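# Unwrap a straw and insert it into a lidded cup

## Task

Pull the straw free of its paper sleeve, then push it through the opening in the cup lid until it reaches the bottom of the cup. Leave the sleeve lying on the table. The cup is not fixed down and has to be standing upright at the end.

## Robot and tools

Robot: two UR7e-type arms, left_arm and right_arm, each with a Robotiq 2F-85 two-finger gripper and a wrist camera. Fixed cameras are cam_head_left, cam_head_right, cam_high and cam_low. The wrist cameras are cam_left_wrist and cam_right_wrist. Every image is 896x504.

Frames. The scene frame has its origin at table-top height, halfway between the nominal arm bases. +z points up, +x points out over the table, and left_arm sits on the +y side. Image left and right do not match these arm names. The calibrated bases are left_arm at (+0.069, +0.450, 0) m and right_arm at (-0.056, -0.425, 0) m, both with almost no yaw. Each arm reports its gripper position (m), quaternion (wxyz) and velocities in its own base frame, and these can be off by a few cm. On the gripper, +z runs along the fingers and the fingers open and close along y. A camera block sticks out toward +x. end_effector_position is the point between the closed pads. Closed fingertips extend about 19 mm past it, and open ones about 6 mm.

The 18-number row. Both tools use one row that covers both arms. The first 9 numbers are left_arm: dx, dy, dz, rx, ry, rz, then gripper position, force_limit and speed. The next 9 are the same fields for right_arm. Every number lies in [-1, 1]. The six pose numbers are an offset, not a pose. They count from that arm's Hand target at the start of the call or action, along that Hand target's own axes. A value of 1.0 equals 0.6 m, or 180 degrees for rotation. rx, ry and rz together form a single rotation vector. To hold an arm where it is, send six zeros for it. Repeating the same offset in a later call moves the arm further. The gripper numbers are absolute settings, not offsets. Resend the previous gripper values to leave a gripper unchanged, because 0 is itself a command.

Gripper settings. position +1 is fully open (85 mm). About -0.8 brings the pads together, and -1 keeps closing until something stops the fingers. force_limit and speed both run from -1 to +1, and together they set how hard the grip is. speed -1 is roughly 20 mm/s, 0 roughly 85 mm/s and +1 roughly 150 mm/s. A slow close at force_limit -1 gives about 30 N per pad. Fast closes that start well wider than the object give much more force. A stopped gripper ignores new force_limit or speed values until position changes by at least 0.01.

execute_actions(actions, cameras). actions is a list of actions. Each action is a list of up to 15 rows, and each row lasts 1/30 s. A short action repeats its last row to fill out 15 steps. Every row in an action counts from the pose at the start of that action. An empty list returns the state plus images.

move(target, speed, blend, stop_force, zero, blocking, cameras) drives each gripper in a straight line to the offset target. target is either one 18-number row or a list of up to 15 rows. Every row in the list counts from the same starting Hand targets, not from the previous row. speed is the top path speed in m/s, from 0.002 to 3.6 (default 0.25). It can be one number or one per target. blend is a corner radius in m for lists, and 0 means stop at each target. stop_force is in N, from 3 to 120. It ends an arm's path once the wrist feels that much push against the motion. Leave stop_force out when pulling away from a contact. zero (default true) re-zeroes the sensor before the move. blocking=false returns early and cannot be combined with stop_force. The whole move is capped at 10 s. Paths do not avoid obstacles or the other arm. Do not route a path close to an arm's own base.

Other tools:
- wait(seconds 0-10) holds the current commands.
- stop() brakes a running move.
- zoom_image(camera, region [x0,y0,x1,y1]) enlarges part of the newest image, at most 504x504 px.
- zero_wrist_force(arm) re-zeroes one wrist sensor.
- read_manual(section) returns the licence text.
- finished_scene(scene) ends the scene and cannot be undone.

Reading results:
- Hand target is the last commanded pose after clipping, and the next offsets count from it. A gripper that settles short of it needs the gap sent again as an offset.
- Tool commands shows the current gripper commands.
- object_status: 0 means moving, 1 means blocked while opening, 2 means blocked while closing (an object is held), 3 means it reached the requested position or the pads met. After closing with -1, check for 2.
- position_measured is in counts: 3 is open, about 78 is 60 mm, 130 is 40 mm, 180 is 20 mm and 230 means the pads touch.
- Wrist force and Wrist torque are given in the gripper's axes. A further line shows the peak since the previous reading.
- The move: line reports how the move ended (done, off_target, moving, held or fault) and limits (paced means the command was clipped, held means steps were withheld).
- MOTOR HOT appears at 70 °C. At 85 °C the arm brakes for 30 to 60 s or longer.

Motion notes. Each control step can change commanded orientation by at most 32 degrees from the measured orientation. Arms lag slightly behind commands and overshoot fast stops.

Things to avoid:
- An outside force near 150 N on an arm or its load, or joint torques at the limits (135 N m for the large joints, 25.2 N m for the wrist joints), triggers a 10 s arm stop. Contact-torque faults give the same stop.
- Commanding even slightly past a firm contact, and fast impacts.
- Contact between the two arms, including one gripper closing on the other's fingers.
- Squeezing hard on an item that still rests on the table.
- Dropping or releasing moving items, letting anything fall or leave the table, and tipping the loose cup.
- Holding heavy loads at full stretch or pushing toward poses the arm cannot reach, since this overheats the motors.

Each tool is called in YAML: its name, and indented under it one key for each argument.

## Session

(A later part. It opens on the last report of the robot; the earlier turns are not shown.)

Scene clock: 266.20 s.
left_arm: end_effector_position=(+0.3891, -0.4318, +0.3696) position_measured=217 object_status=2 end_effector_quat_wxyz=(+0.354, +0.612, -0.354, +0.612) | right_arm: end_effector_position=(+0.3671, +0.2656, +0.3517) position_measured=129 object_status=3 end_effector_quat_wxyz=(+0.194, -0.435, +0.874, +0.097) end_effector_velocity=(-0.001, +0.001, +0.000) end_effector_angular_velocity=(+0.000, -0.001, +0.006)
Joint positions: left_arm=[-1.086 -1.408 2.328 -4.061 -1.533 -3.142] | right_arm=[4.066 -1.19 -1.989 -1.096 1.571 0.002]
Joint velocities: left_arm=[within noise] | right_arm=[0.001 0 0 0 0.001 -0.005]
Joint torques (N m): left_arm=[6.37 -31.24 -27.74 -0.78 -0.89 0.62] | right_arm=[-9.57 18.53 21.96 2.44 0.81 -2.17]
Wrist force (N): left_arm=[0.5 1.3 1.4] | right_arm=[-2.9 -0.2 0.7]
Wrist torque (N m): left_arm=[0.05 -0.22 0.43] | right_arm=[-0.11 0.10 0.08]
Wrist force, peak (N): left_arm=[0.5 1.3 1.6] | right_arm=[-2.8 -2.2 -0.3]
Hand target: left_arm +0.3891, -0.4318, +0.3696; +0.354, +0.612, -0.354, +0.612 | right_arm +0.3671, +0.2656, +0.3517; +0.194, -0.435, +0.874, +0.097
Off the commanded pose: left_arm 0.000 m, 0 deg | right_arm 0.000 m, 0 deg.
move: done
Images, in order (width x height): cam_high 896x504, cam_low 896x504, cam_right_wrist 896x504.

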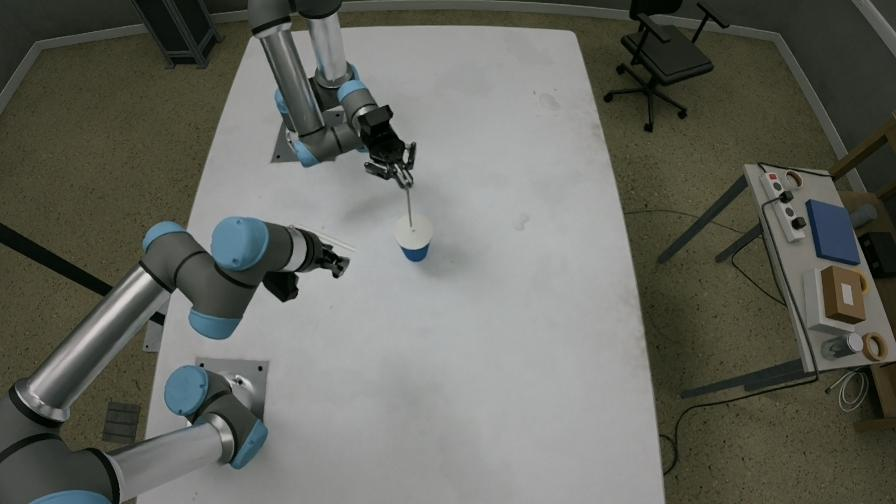

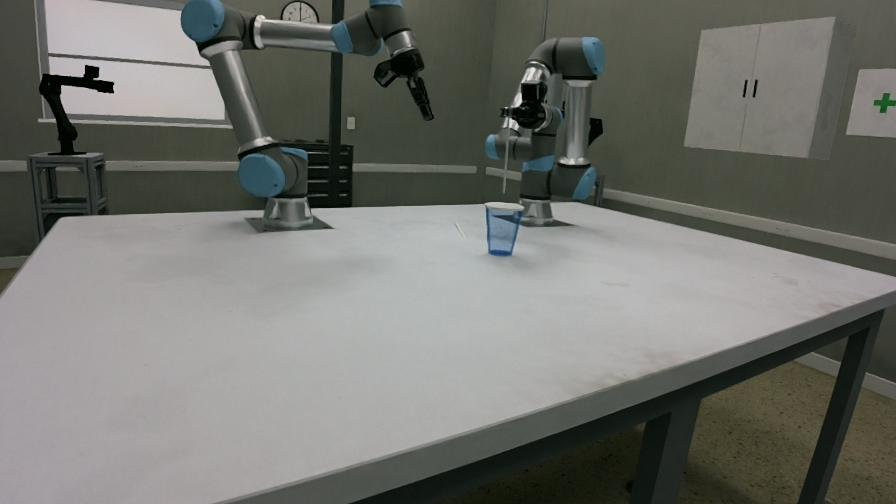

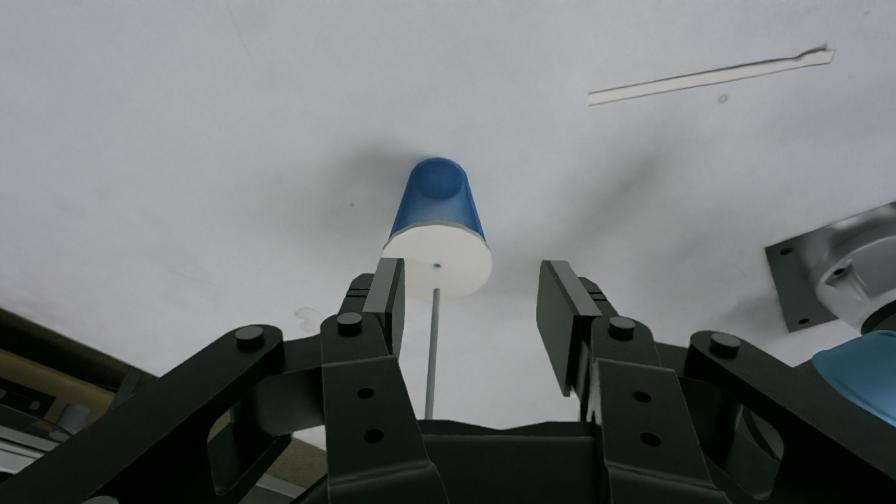

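move:
  target: [-0.0233,0,-0.016,0,0.0117,0.0053,-1,-0.3,-1,0,0,0,0,0,0,0,-0.8,-1]
  speed: 0.06
  cameras: ["cam_high","cam_low","cam_right_wrist"]

zoom_image:
  camera: "cam_right_wrist"
  region: [398, 240, 478, 420]

zoom_image:
  camera: "cam_right_wrist"
  region: [407, 245, 467, 305]

zoom_image:
  camera: "cam_low"
  region: [470, 165, 540, 215]

zoom_image:
  camera: "cam_high"
  region: [390, 200, 440, 250]

Scene clock: 311.60 s.
left_arm: end_effector_position=(+0.3843, -0.4235, +0.3555) position_measured=217 object_status=2 end_effector_quat_wxyz=(+0.355, +0.598, -0.352, +0.626) | right_arm: end_effector_position=(+0.3671, +0.2656, +0.3517) position_measured=129 object_status=3 end_effector_quat_wxyz=(+0.194, -0.435, +0.874, +0.097)
Joint positions: left_arm=[-1.087 -1.356 2.362 -4.183 -1.532 -3.124] | right_arm=[4.066 -1.19 -1.989 -1.096 1.572 0.001]
Joint torques (N m): left_arm=[-6.25 -31.92 -26.38 -3.04 1.36 -1.89] | right_arm=[-13.35 18.87 21.03 4.41 1.27 0.34]
Wrist force (N): left_arm=[0.6 1.3 1.2] | right_arm=[-2.9 -0.5 1.0]
Wrist torque (N m): left_arm=[0.04 -0.24 0.30] | right_arm=[-0.15 0.11 0.09]
Wrist force, peak (N): left_arm=[1.4 1.3 1.8] | right_arm=[-3.2 -0.4 1.1]
Hand target: left_arm +0.3843, -0.4235, +0.3556; +0.355, +0.598, -0.352, +0.626 | right_arm +0.3671, +0.2656, +0.3517; +0.194, -0.435, +0.874, +0.097
Off the commanded pose: left_arm 0.000 m, 0 deg | right_arm 0.000 m, 0 deg.
move: done
Images, in order (width x height): cam_high 896x504, cam_low 896x504, cam_right_wrist 896x504.

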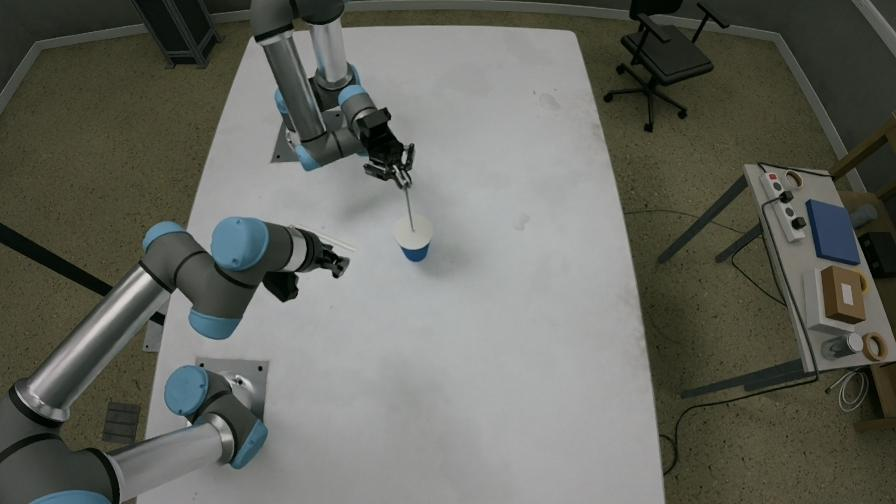

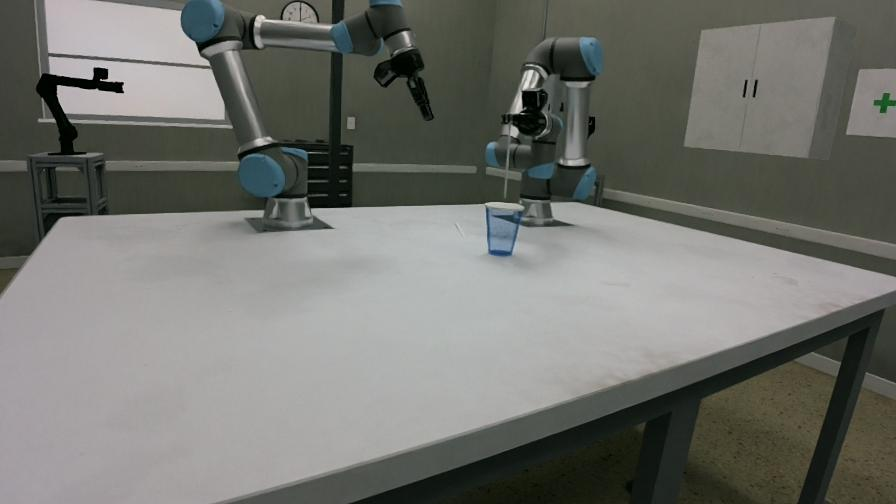

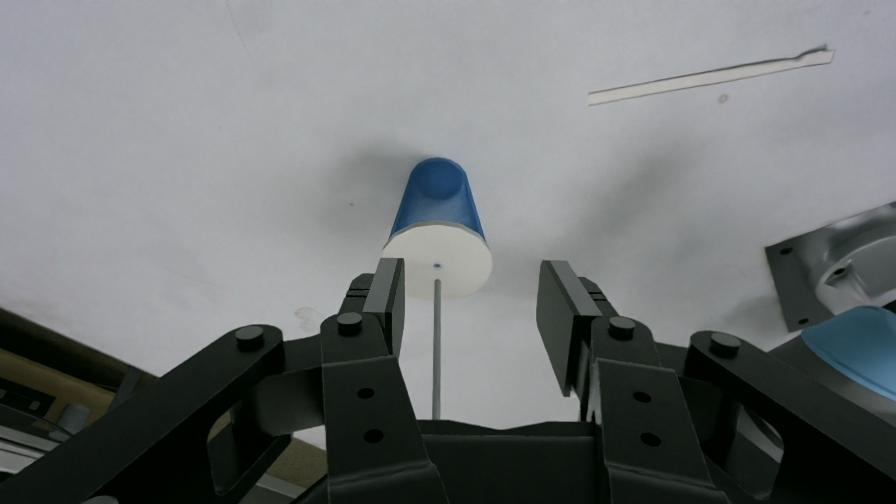

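Scaled by 2.800 from the camera's 896x504 image, which has a finer 1280x720 frame.

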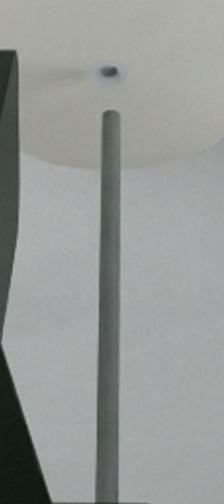

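Scaled by 8.400 from the camera's 896x504 image, which has a finer 1280x720 frame.

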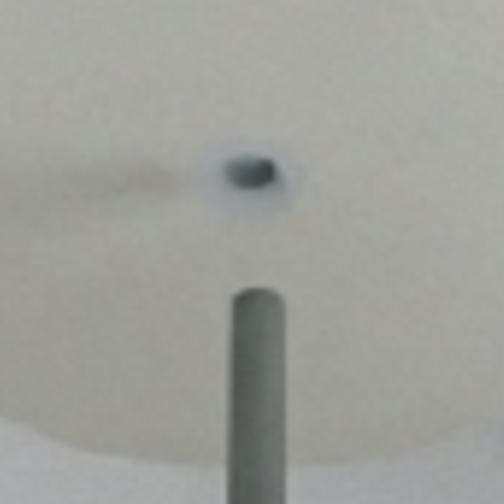

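Scaled by 7.200 from the camera's 896x504 image, which has a finer 1280x720 frame.

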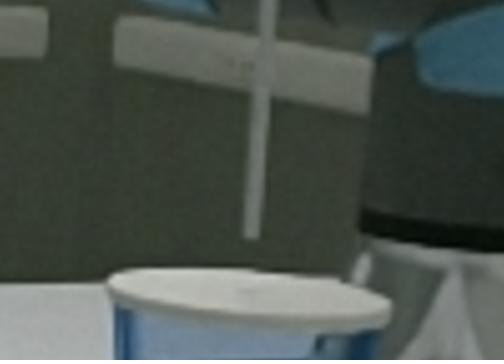

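Scaled by 10.080 from the camera's 896x504 image, which has a finer 1280x720 frame.

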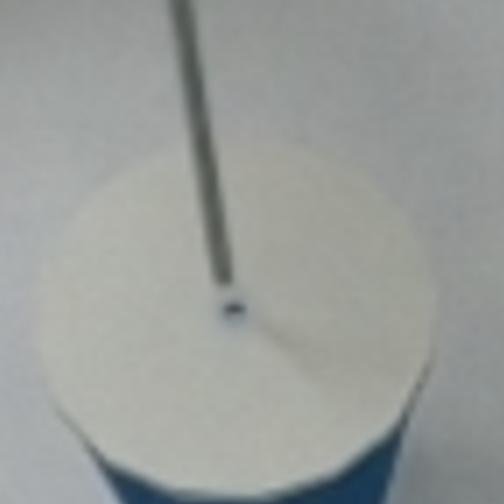

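move:
  target: [-0.0167,-0.0019,0.0006,0,0,0,-1,-0.3,-1,0,0,0,0,0,0,0,-0.8,-1]
  speed: 0.05
  cameras: ["cam_high","cam_low","cam_right_wrist"]

zoom_image:
  camera: "cam_right_wrist"
  region: [407, 245, 467, 305]

zoom_image:
  camera: "cam_low"
  region: [480, 180, 530, 215]

zoom_image:
  camera: "cam_high"
  region: [398, 215, 428, 245]

Scene clock: 345.73 s.
left_arm: end_effector_position=(+0.3858, -0.4235, +0.3455) position_measured=217 object_status=2 end_effector_quat_wxyz=(+0.355, +0.598, -0.352, +0.626) end_effector_velocity=(+0.000, +0.000, +0.000) end_effector_angular_velocity=(+0.002, +0.001, -0.001) | right_arm: end_effector_position=(+0.3671, +0.2656, +0.3517) position_measured=129 object_status=3 end_effector_quat_wxyz=(+0.194, -0.435, +0.874, +0.097)
Joint positions: left_arm=[-1.082 -1.325 2.365 -4.218 -1.537 -3.124] | right_arm=[4.066 -1.19 -1.989 -1.096 1.572 0.001]
Joint velocities: left_arm=[-0.001 -0.003 0 0.006 0 0] | right_arm=[within noise]
Joint torques (N m): left_arm=[-0.03 -35.79 -8.16 -0.6 0.01 -1.84] | right_arm=[-12.72 17.44 20.93 4.44 1.3 -0.03]
Wrist force (N): left_arm=[0.5 1.3 1.6] | right_arm=[-3.1 -0.3 0.7]
Wrist torque (N m): left_arm=[0.04 -0.22 0.32] | right_arm=[-0.13 0.14 0.08]
Wrist force, peak (N): left_arm=[0.6 1.2 1.6] | right_arm=[-3.2 -0.1 0.9]
Hand target: left_arm +0.3858, -0.4235, +0.3456; +0.355, +0.598, -0.352, +0.626 | right_arm +0.3671, +0.2656, +0.3517; +0.194, -0.435, +0.874, +0.097
Off the commanded pose: left_arm 0.000 m, 0 deg | right_arm 0.000 m, 0 deg.
move: done
Images, in order (width x height): cam_high 896x504, cam_low 896x504, cam_right_wrist 896x504.

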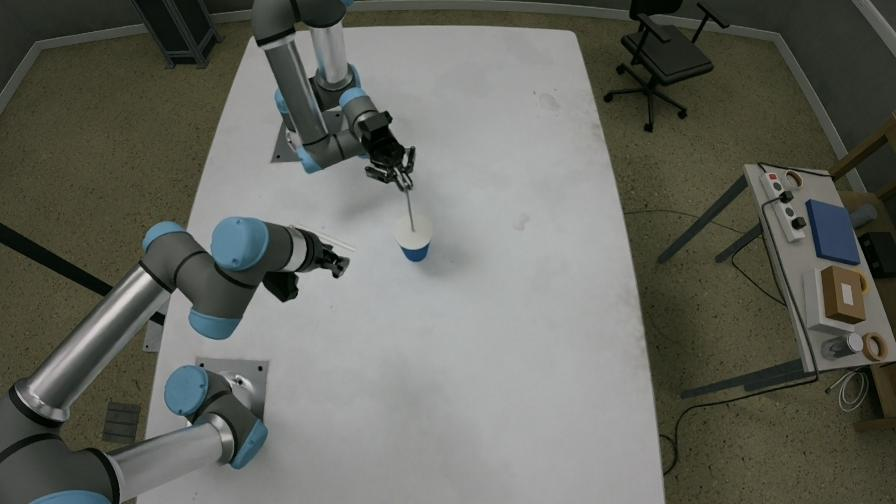

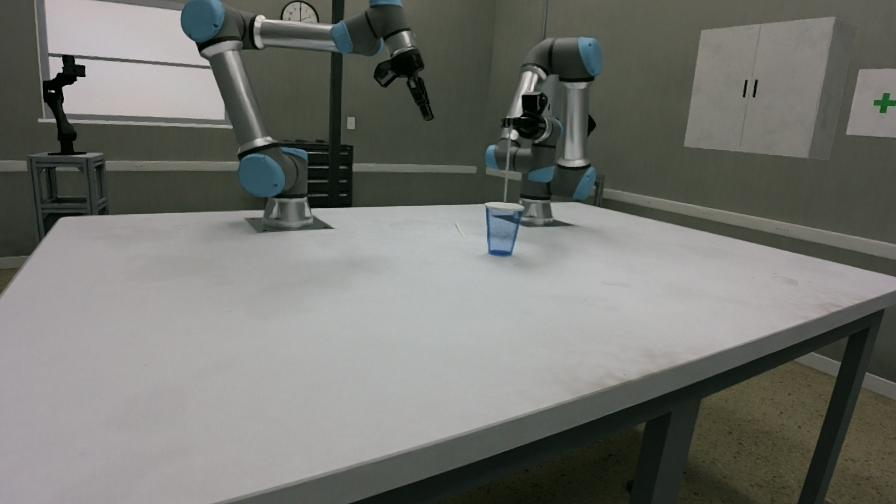

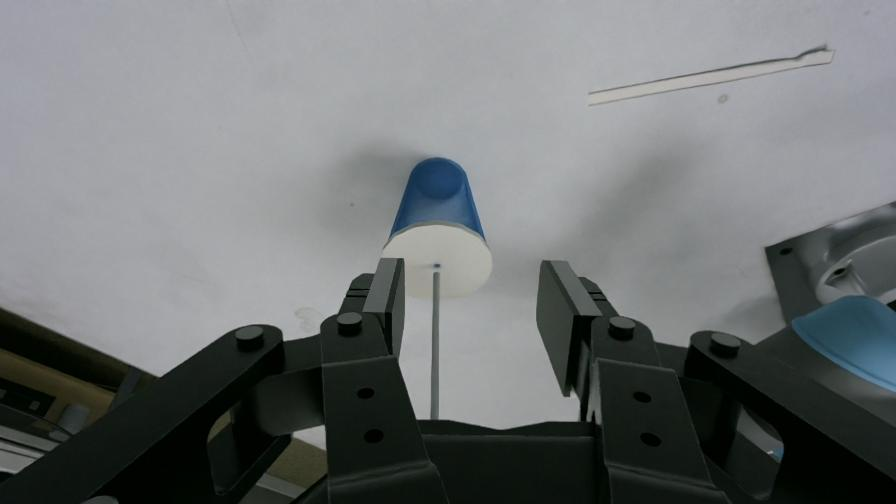

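Scaled by 8.400 from the camera's 896x504 image, which has a finer 1280x720 frame.

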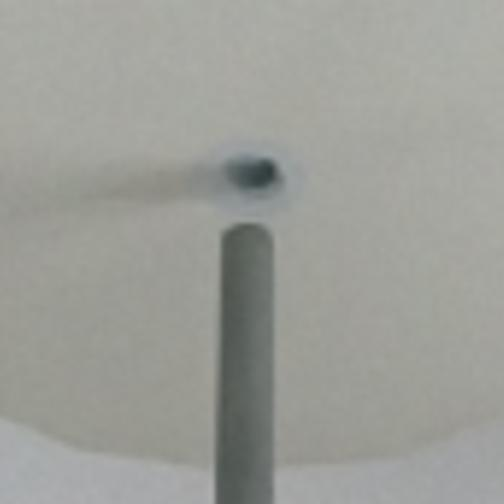

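Scaled by 10.080 from the camera's 896x504 image, which has a finer 1280x720 frame.

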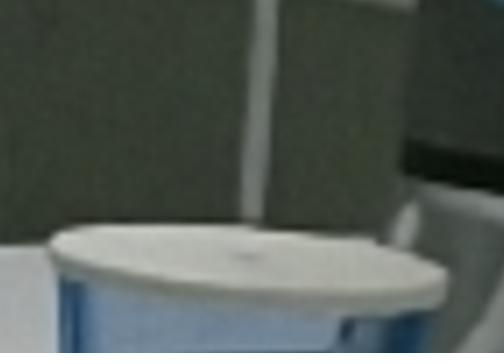

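Scaled by 16.800 from the camera's 896x504 image, which has a finer 1280x720 frame.

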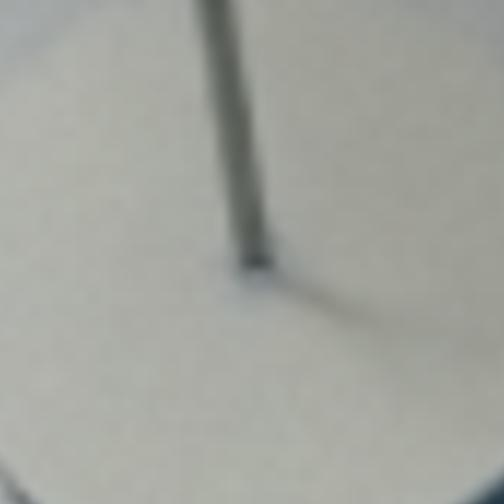

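move:
  target:
    - [-0.0033,-0.0004,-0.0007,0,0,0,-1,-0.3,-1,0,0,0,0,0,0,0,-0.8,-1]
    - [-0.06,0.0005,-0.0028,0,0,0,-1,-0.3,-1,0,0,0,0,0,0,0,-0.8,-1]
  speed: 0.015
  stop_force: 11
  cameras: ["cam_high","cam_low","cam_right_wrist"]

zoom_image:
  camera: "cam_right_wrist"
  region: [407, 245, 467, 305]

zoom_image:
  camera: "cam_low"
  region: [470, 175, 540, 265]

zoom_image:
  camera: "cam_high"
  region: [398, 215, 428, 245]

Scene clock: 361.17 s.
left_arm: end_effector_position=(+0.3859, -0.4230, +0.3096) position_measured=217 object_status=2 end_effector_quat_wxyz=(+0.355, +0.598, -0.352, +0.626) | right_arm: end_effector_position=(+0.3671, +0.2656, +0.3517) position_measured=129 object_status=3 end_effector_quat_wxyz=(+0.194, -0.435, +0.874, +0.097)
Joint positions: left_arm=[-1.082 -1.217 2.383 -4.344 -1.538 -3.124] | right_arm=[4.066 -1.19 -1.989 -1.096 1.572 0.001]
Joint torques (N m): left_arm=[6.97 -35.76 -14.98 -0.68 -1.32 -1.75] | right_arm=[-11.93 16.25 21.19 4.35 1.22 -0.61]
Wrist force (N): left_arm=[1.3 0.8 1.5] | right_arm=[-2.9 -0.3 1.2]
Wrist torque (N m): left_arm=[0.01 -0.20 0.37] | right_arm=[-0.12 0.10 0.07]
Wrist force, peak (N): left_arm=[5.0 0.9 1.6] | right_arm=[-3.2 -0.1 1.1]
Hand target: left_arm +0.3859, -0.4230, +0.3096; +0.355, +0.598, -0.352, +0.626 | right_arm +0.3671, +0.2656, +0.3517; +0.194, -0.435, +0.874, +0.097
Off the commanded pose: left_arm 0.000 m, 0 deg | right_arm 0.000 m, 0 deg.
move: done
Images, in order (width x height): cam_high 896x504, cam_low 896x504, cam_right_wrist 896x504.

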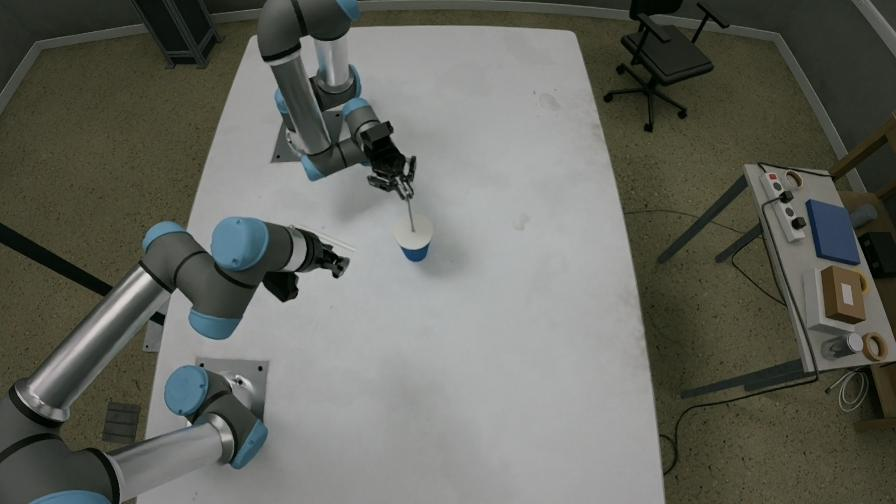

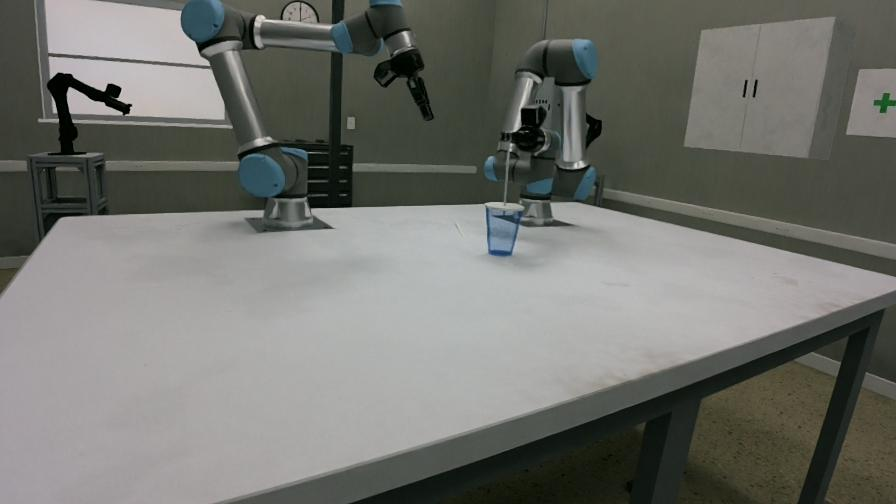

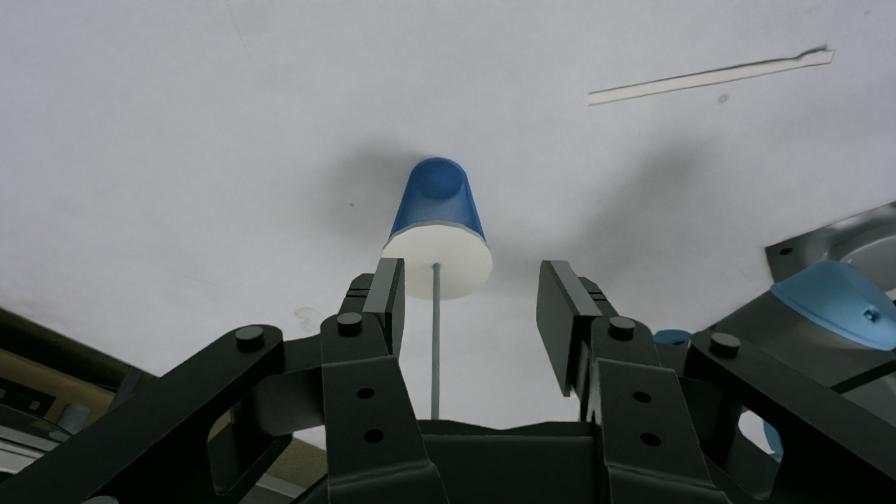

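Scaled by 8.400 from the camera's 896x504 image, which has a finer 1280x720 frame.

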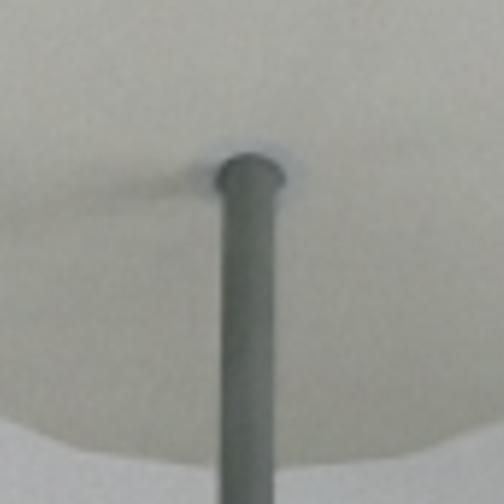

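Scaled by 5.600 from the camera's 896x504 image, which has a finer 1280x720 frame.

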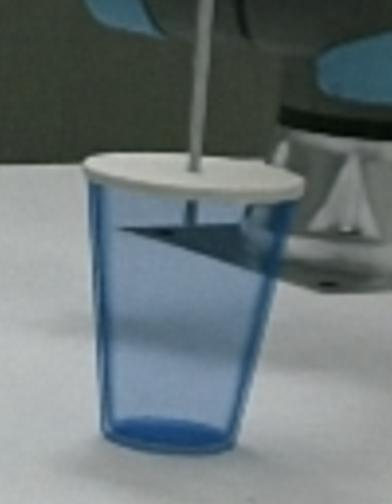

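Scaled by 16.800 from the camera's 896x504 image, which has a finer 1280x720 frame.

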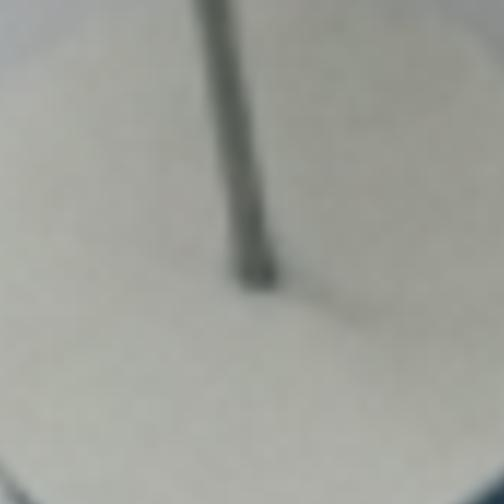

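move:
  target:
    - [-0.14,0.002,-0.0052,0,0,0,-1,-0.3,-1,0,0,0,0,0,0,0,-0.8,-1]
    - [-0.19,0.0028,-0.0071,0,0,0,-1,-0.3,-1,0,0,0,0,0,0,0,-0.8,-1]
  speed: [0.04,0.01]
  stop_force: 13
  cameras: ["cam_low","cam_right_wrist","cam_left_wrist"]

zoom_image:
  camera: "cam_low"
  region: [460, 145, 550, 265]

Scene clock: 376.70 s.
left_arm: end_effector_position=(+0.3860, -0.4228, +0.2094) position_measured=217 object_status=2 end_effector_quat_wxyz=(+0.355, +0.598, -0.352, +0.626) | right_arm: end_effector_position=(+0.3671, +0.2656, +0.3517) position_measured=129 object_status=3 end_effector_quat_wxyz=(+0.194, -0.435, +0.874, +0.097)
Joint positions: left_arm=[-1.081 -0.884 2.373 -4.666 -1.538 -3.124] | right_arm=[4.066 -1.19 -1.989 -1.096 1.572 0.001]
Joint torques (N m): left_arm=[4.05 -38.1 10.53 -1.6 -0.26 -0.98] | right_arm=[-12.48 14.81 22.27 4.4 1.22 -1.27]
Wrist force (N): left_arm=[11.8 -0.5 1.9] | right_arm=[-3.1 -0.2 0.8]
Wrist torque (N m): left_arm=[0.04 -0.48 0.38] | right_arm=[-0.11 0.13 0.08]
Wrist force, peak (N): left_arm=[20.1 -1.7 2.2] | right_arm=[-3.3 -0.3 0.8]
Hand target: left_arm +0.3860, -0.4228, +0.2094; +0.355, +0.598, -0.352, +0.626 (not the last commanded pose) | right_arm +0.3671, +0.2656, +0.3517; +0.194, -0.435, +0.874, +0.097
Off the commanded pose: left_arm 0.014 m, 0 deg | right_arm 0.000 m, 0 deg.
move: contact (left_arm); path passed 1 of 2 targets
Images, in order (width x height): cam_low 896x504, cam_left_wrist 896x504, cam_right_wrist 896x504.

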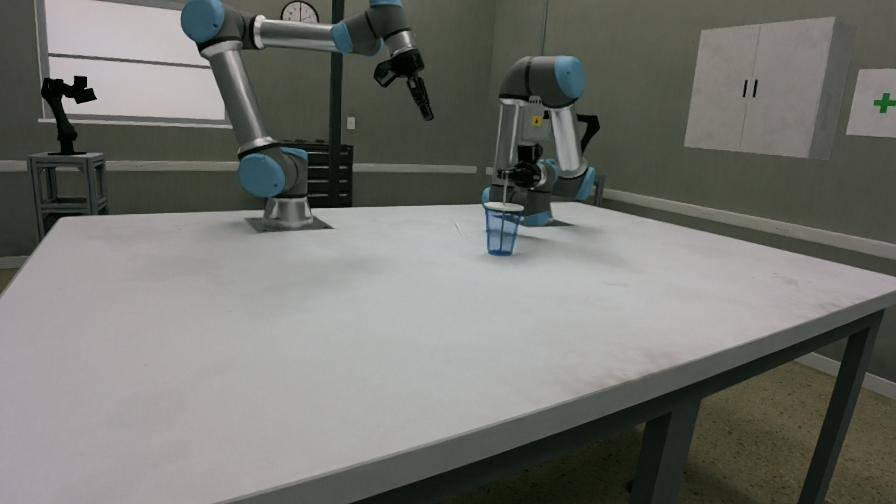

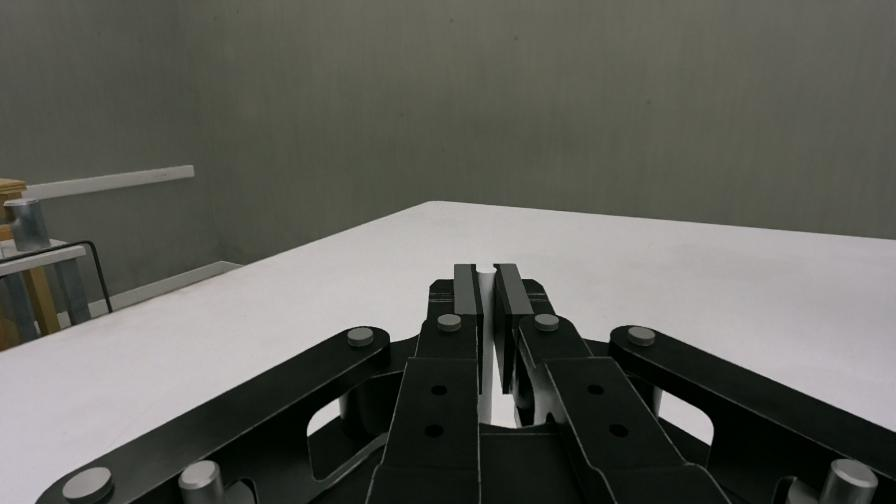

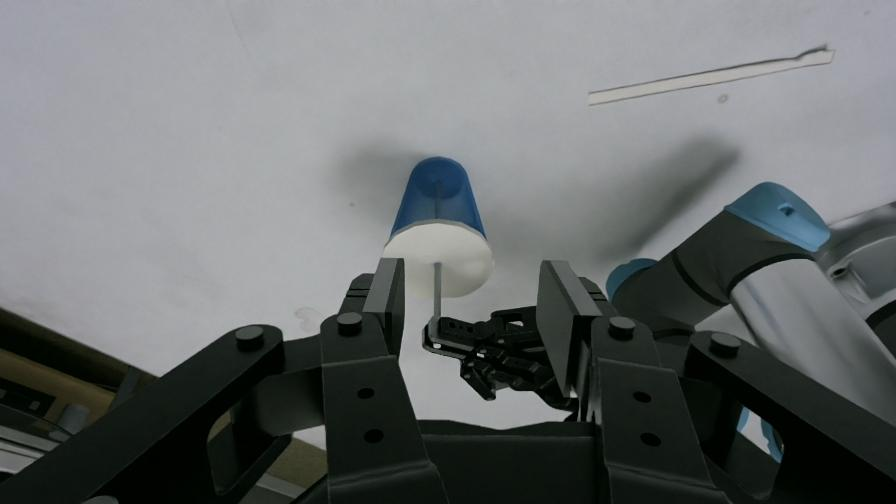

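Scaled by 4.200 from the camera's 896x504 image, which has a finer 1280x720 frame.

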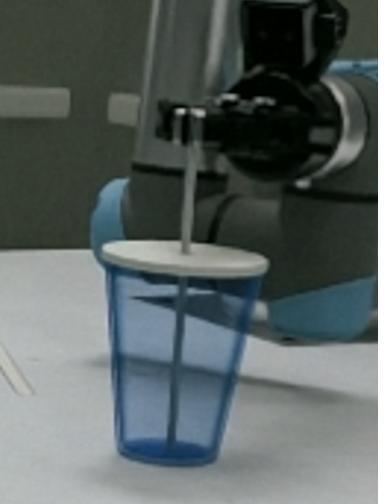

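move:
  target:
    - [0,0,0,0,0,0,-0.3,-0.3,-1,0,0,0,0,0,0,0,-0.8,-1]
    - [0,0,-0.14,0,0,0,-0.3,-0.3,-1,0,0,0,0,0,0,0,-0.8,-1]
  speed: [0.05,0.15]
  cameras: ["cam_low","cam_right_wrist","cam_high"]

zoom_image:
  camera: "cam_low"
  region: [460, 145, 550, 265]

Scene clock: 387.30 s.
left_arm: end_effector_position=(+0.3441, -0.3502, +0.2062) position_measured=167 object_status=3 end_effector_quat_wxyz=(+0.355, +0.598, -0.352, +0.626) | right_arm: end_effector_position=(+0.3671, +0.2656, +0.3517) position_measured=129 object_status=3 end_effector_quat_wxyz=(+0.194, -0.435, +0.874, +0.097)
Joint positions: left_arm=[-1.094 -0.86 2.587 -4.905 -1.525 -3.124] | right_arm=[4.066 -1.19 -1.989 -1.096 1.572 0.001]
Joint torques (N m): left_arm=[5.11 -38.01 7.07 -3.97 -0.73 2.19] | right_arm=[-12 13.41 22.63 4.42 1.14 -1.65]
Wrist force (N): left_arm=[0.4 0.6 1.7] | right_arm=[-2.7 -0.4 0.6]
Wrist torque (N m): left_arm=[-0.06 -0.17 0.31] | right_arm=[-0.15 0.08 0.08]
Wrist force, peak (N): left_arm=[12.0 -0.7 1.6] | right_arm=[-3.2 -0.1 0.8]
Hand target: left_arm +0.3441, -0.3501, +0.2063; +0.355, +0.598, -0.352, +0.626 | right_arm +0.3671, +0.2656, +0.3517; +0.194, -0.435, +0.874, +0.097
Off the commanded pose: left_arm 0.000 m, 0 deg | right_arm 0.000 m, 0 deg.
move: done
Images, in order (width x height): cam_high 896x504, cam_low 896x504, cam_right_wrist 896x504.

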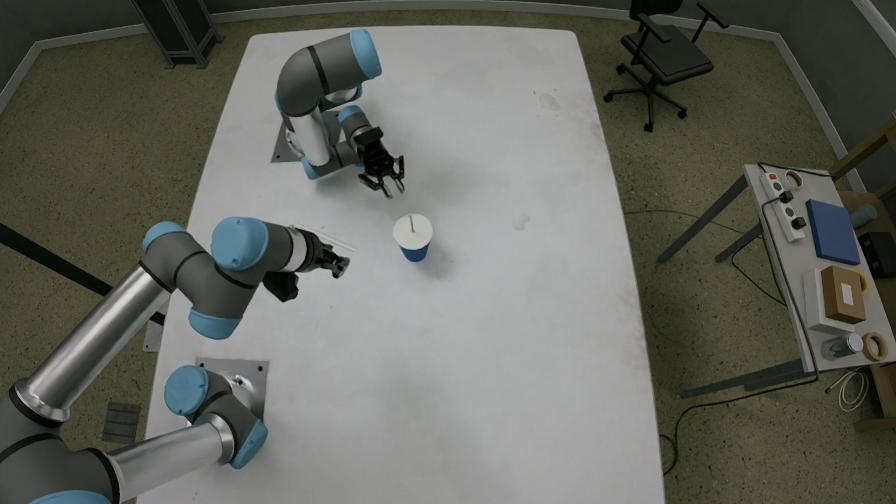

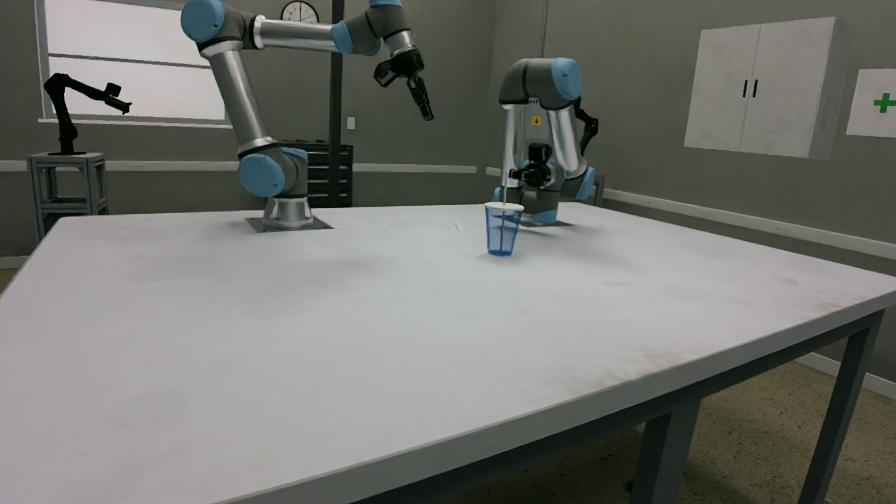

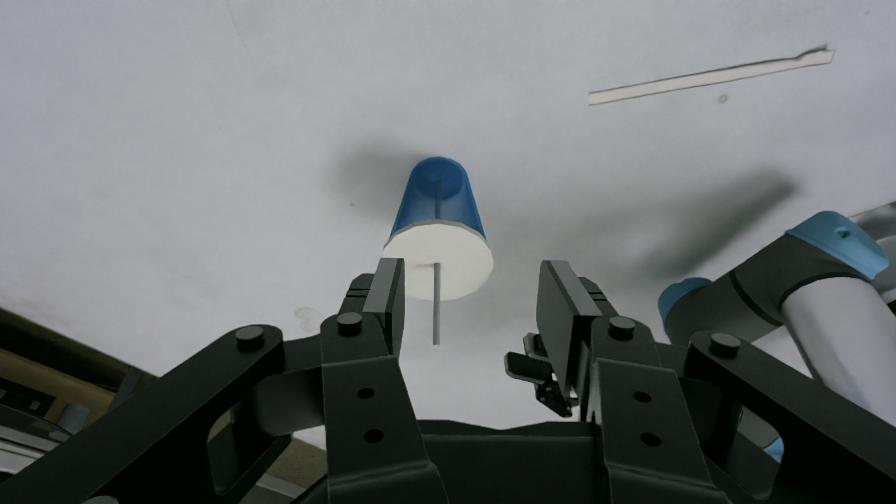

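Scaled by 4.200 from the camera's 896x504 image, which has a finer 1280x720 frame.

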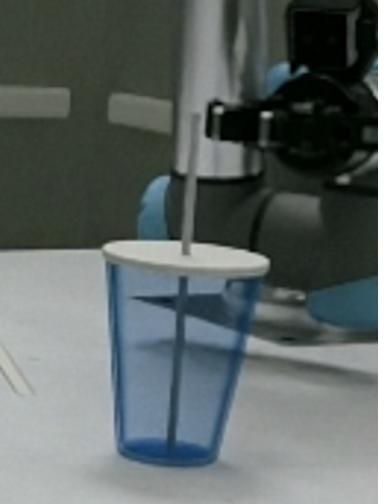

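finished_scene:
  scene: 2

The scene is finished: the task was done.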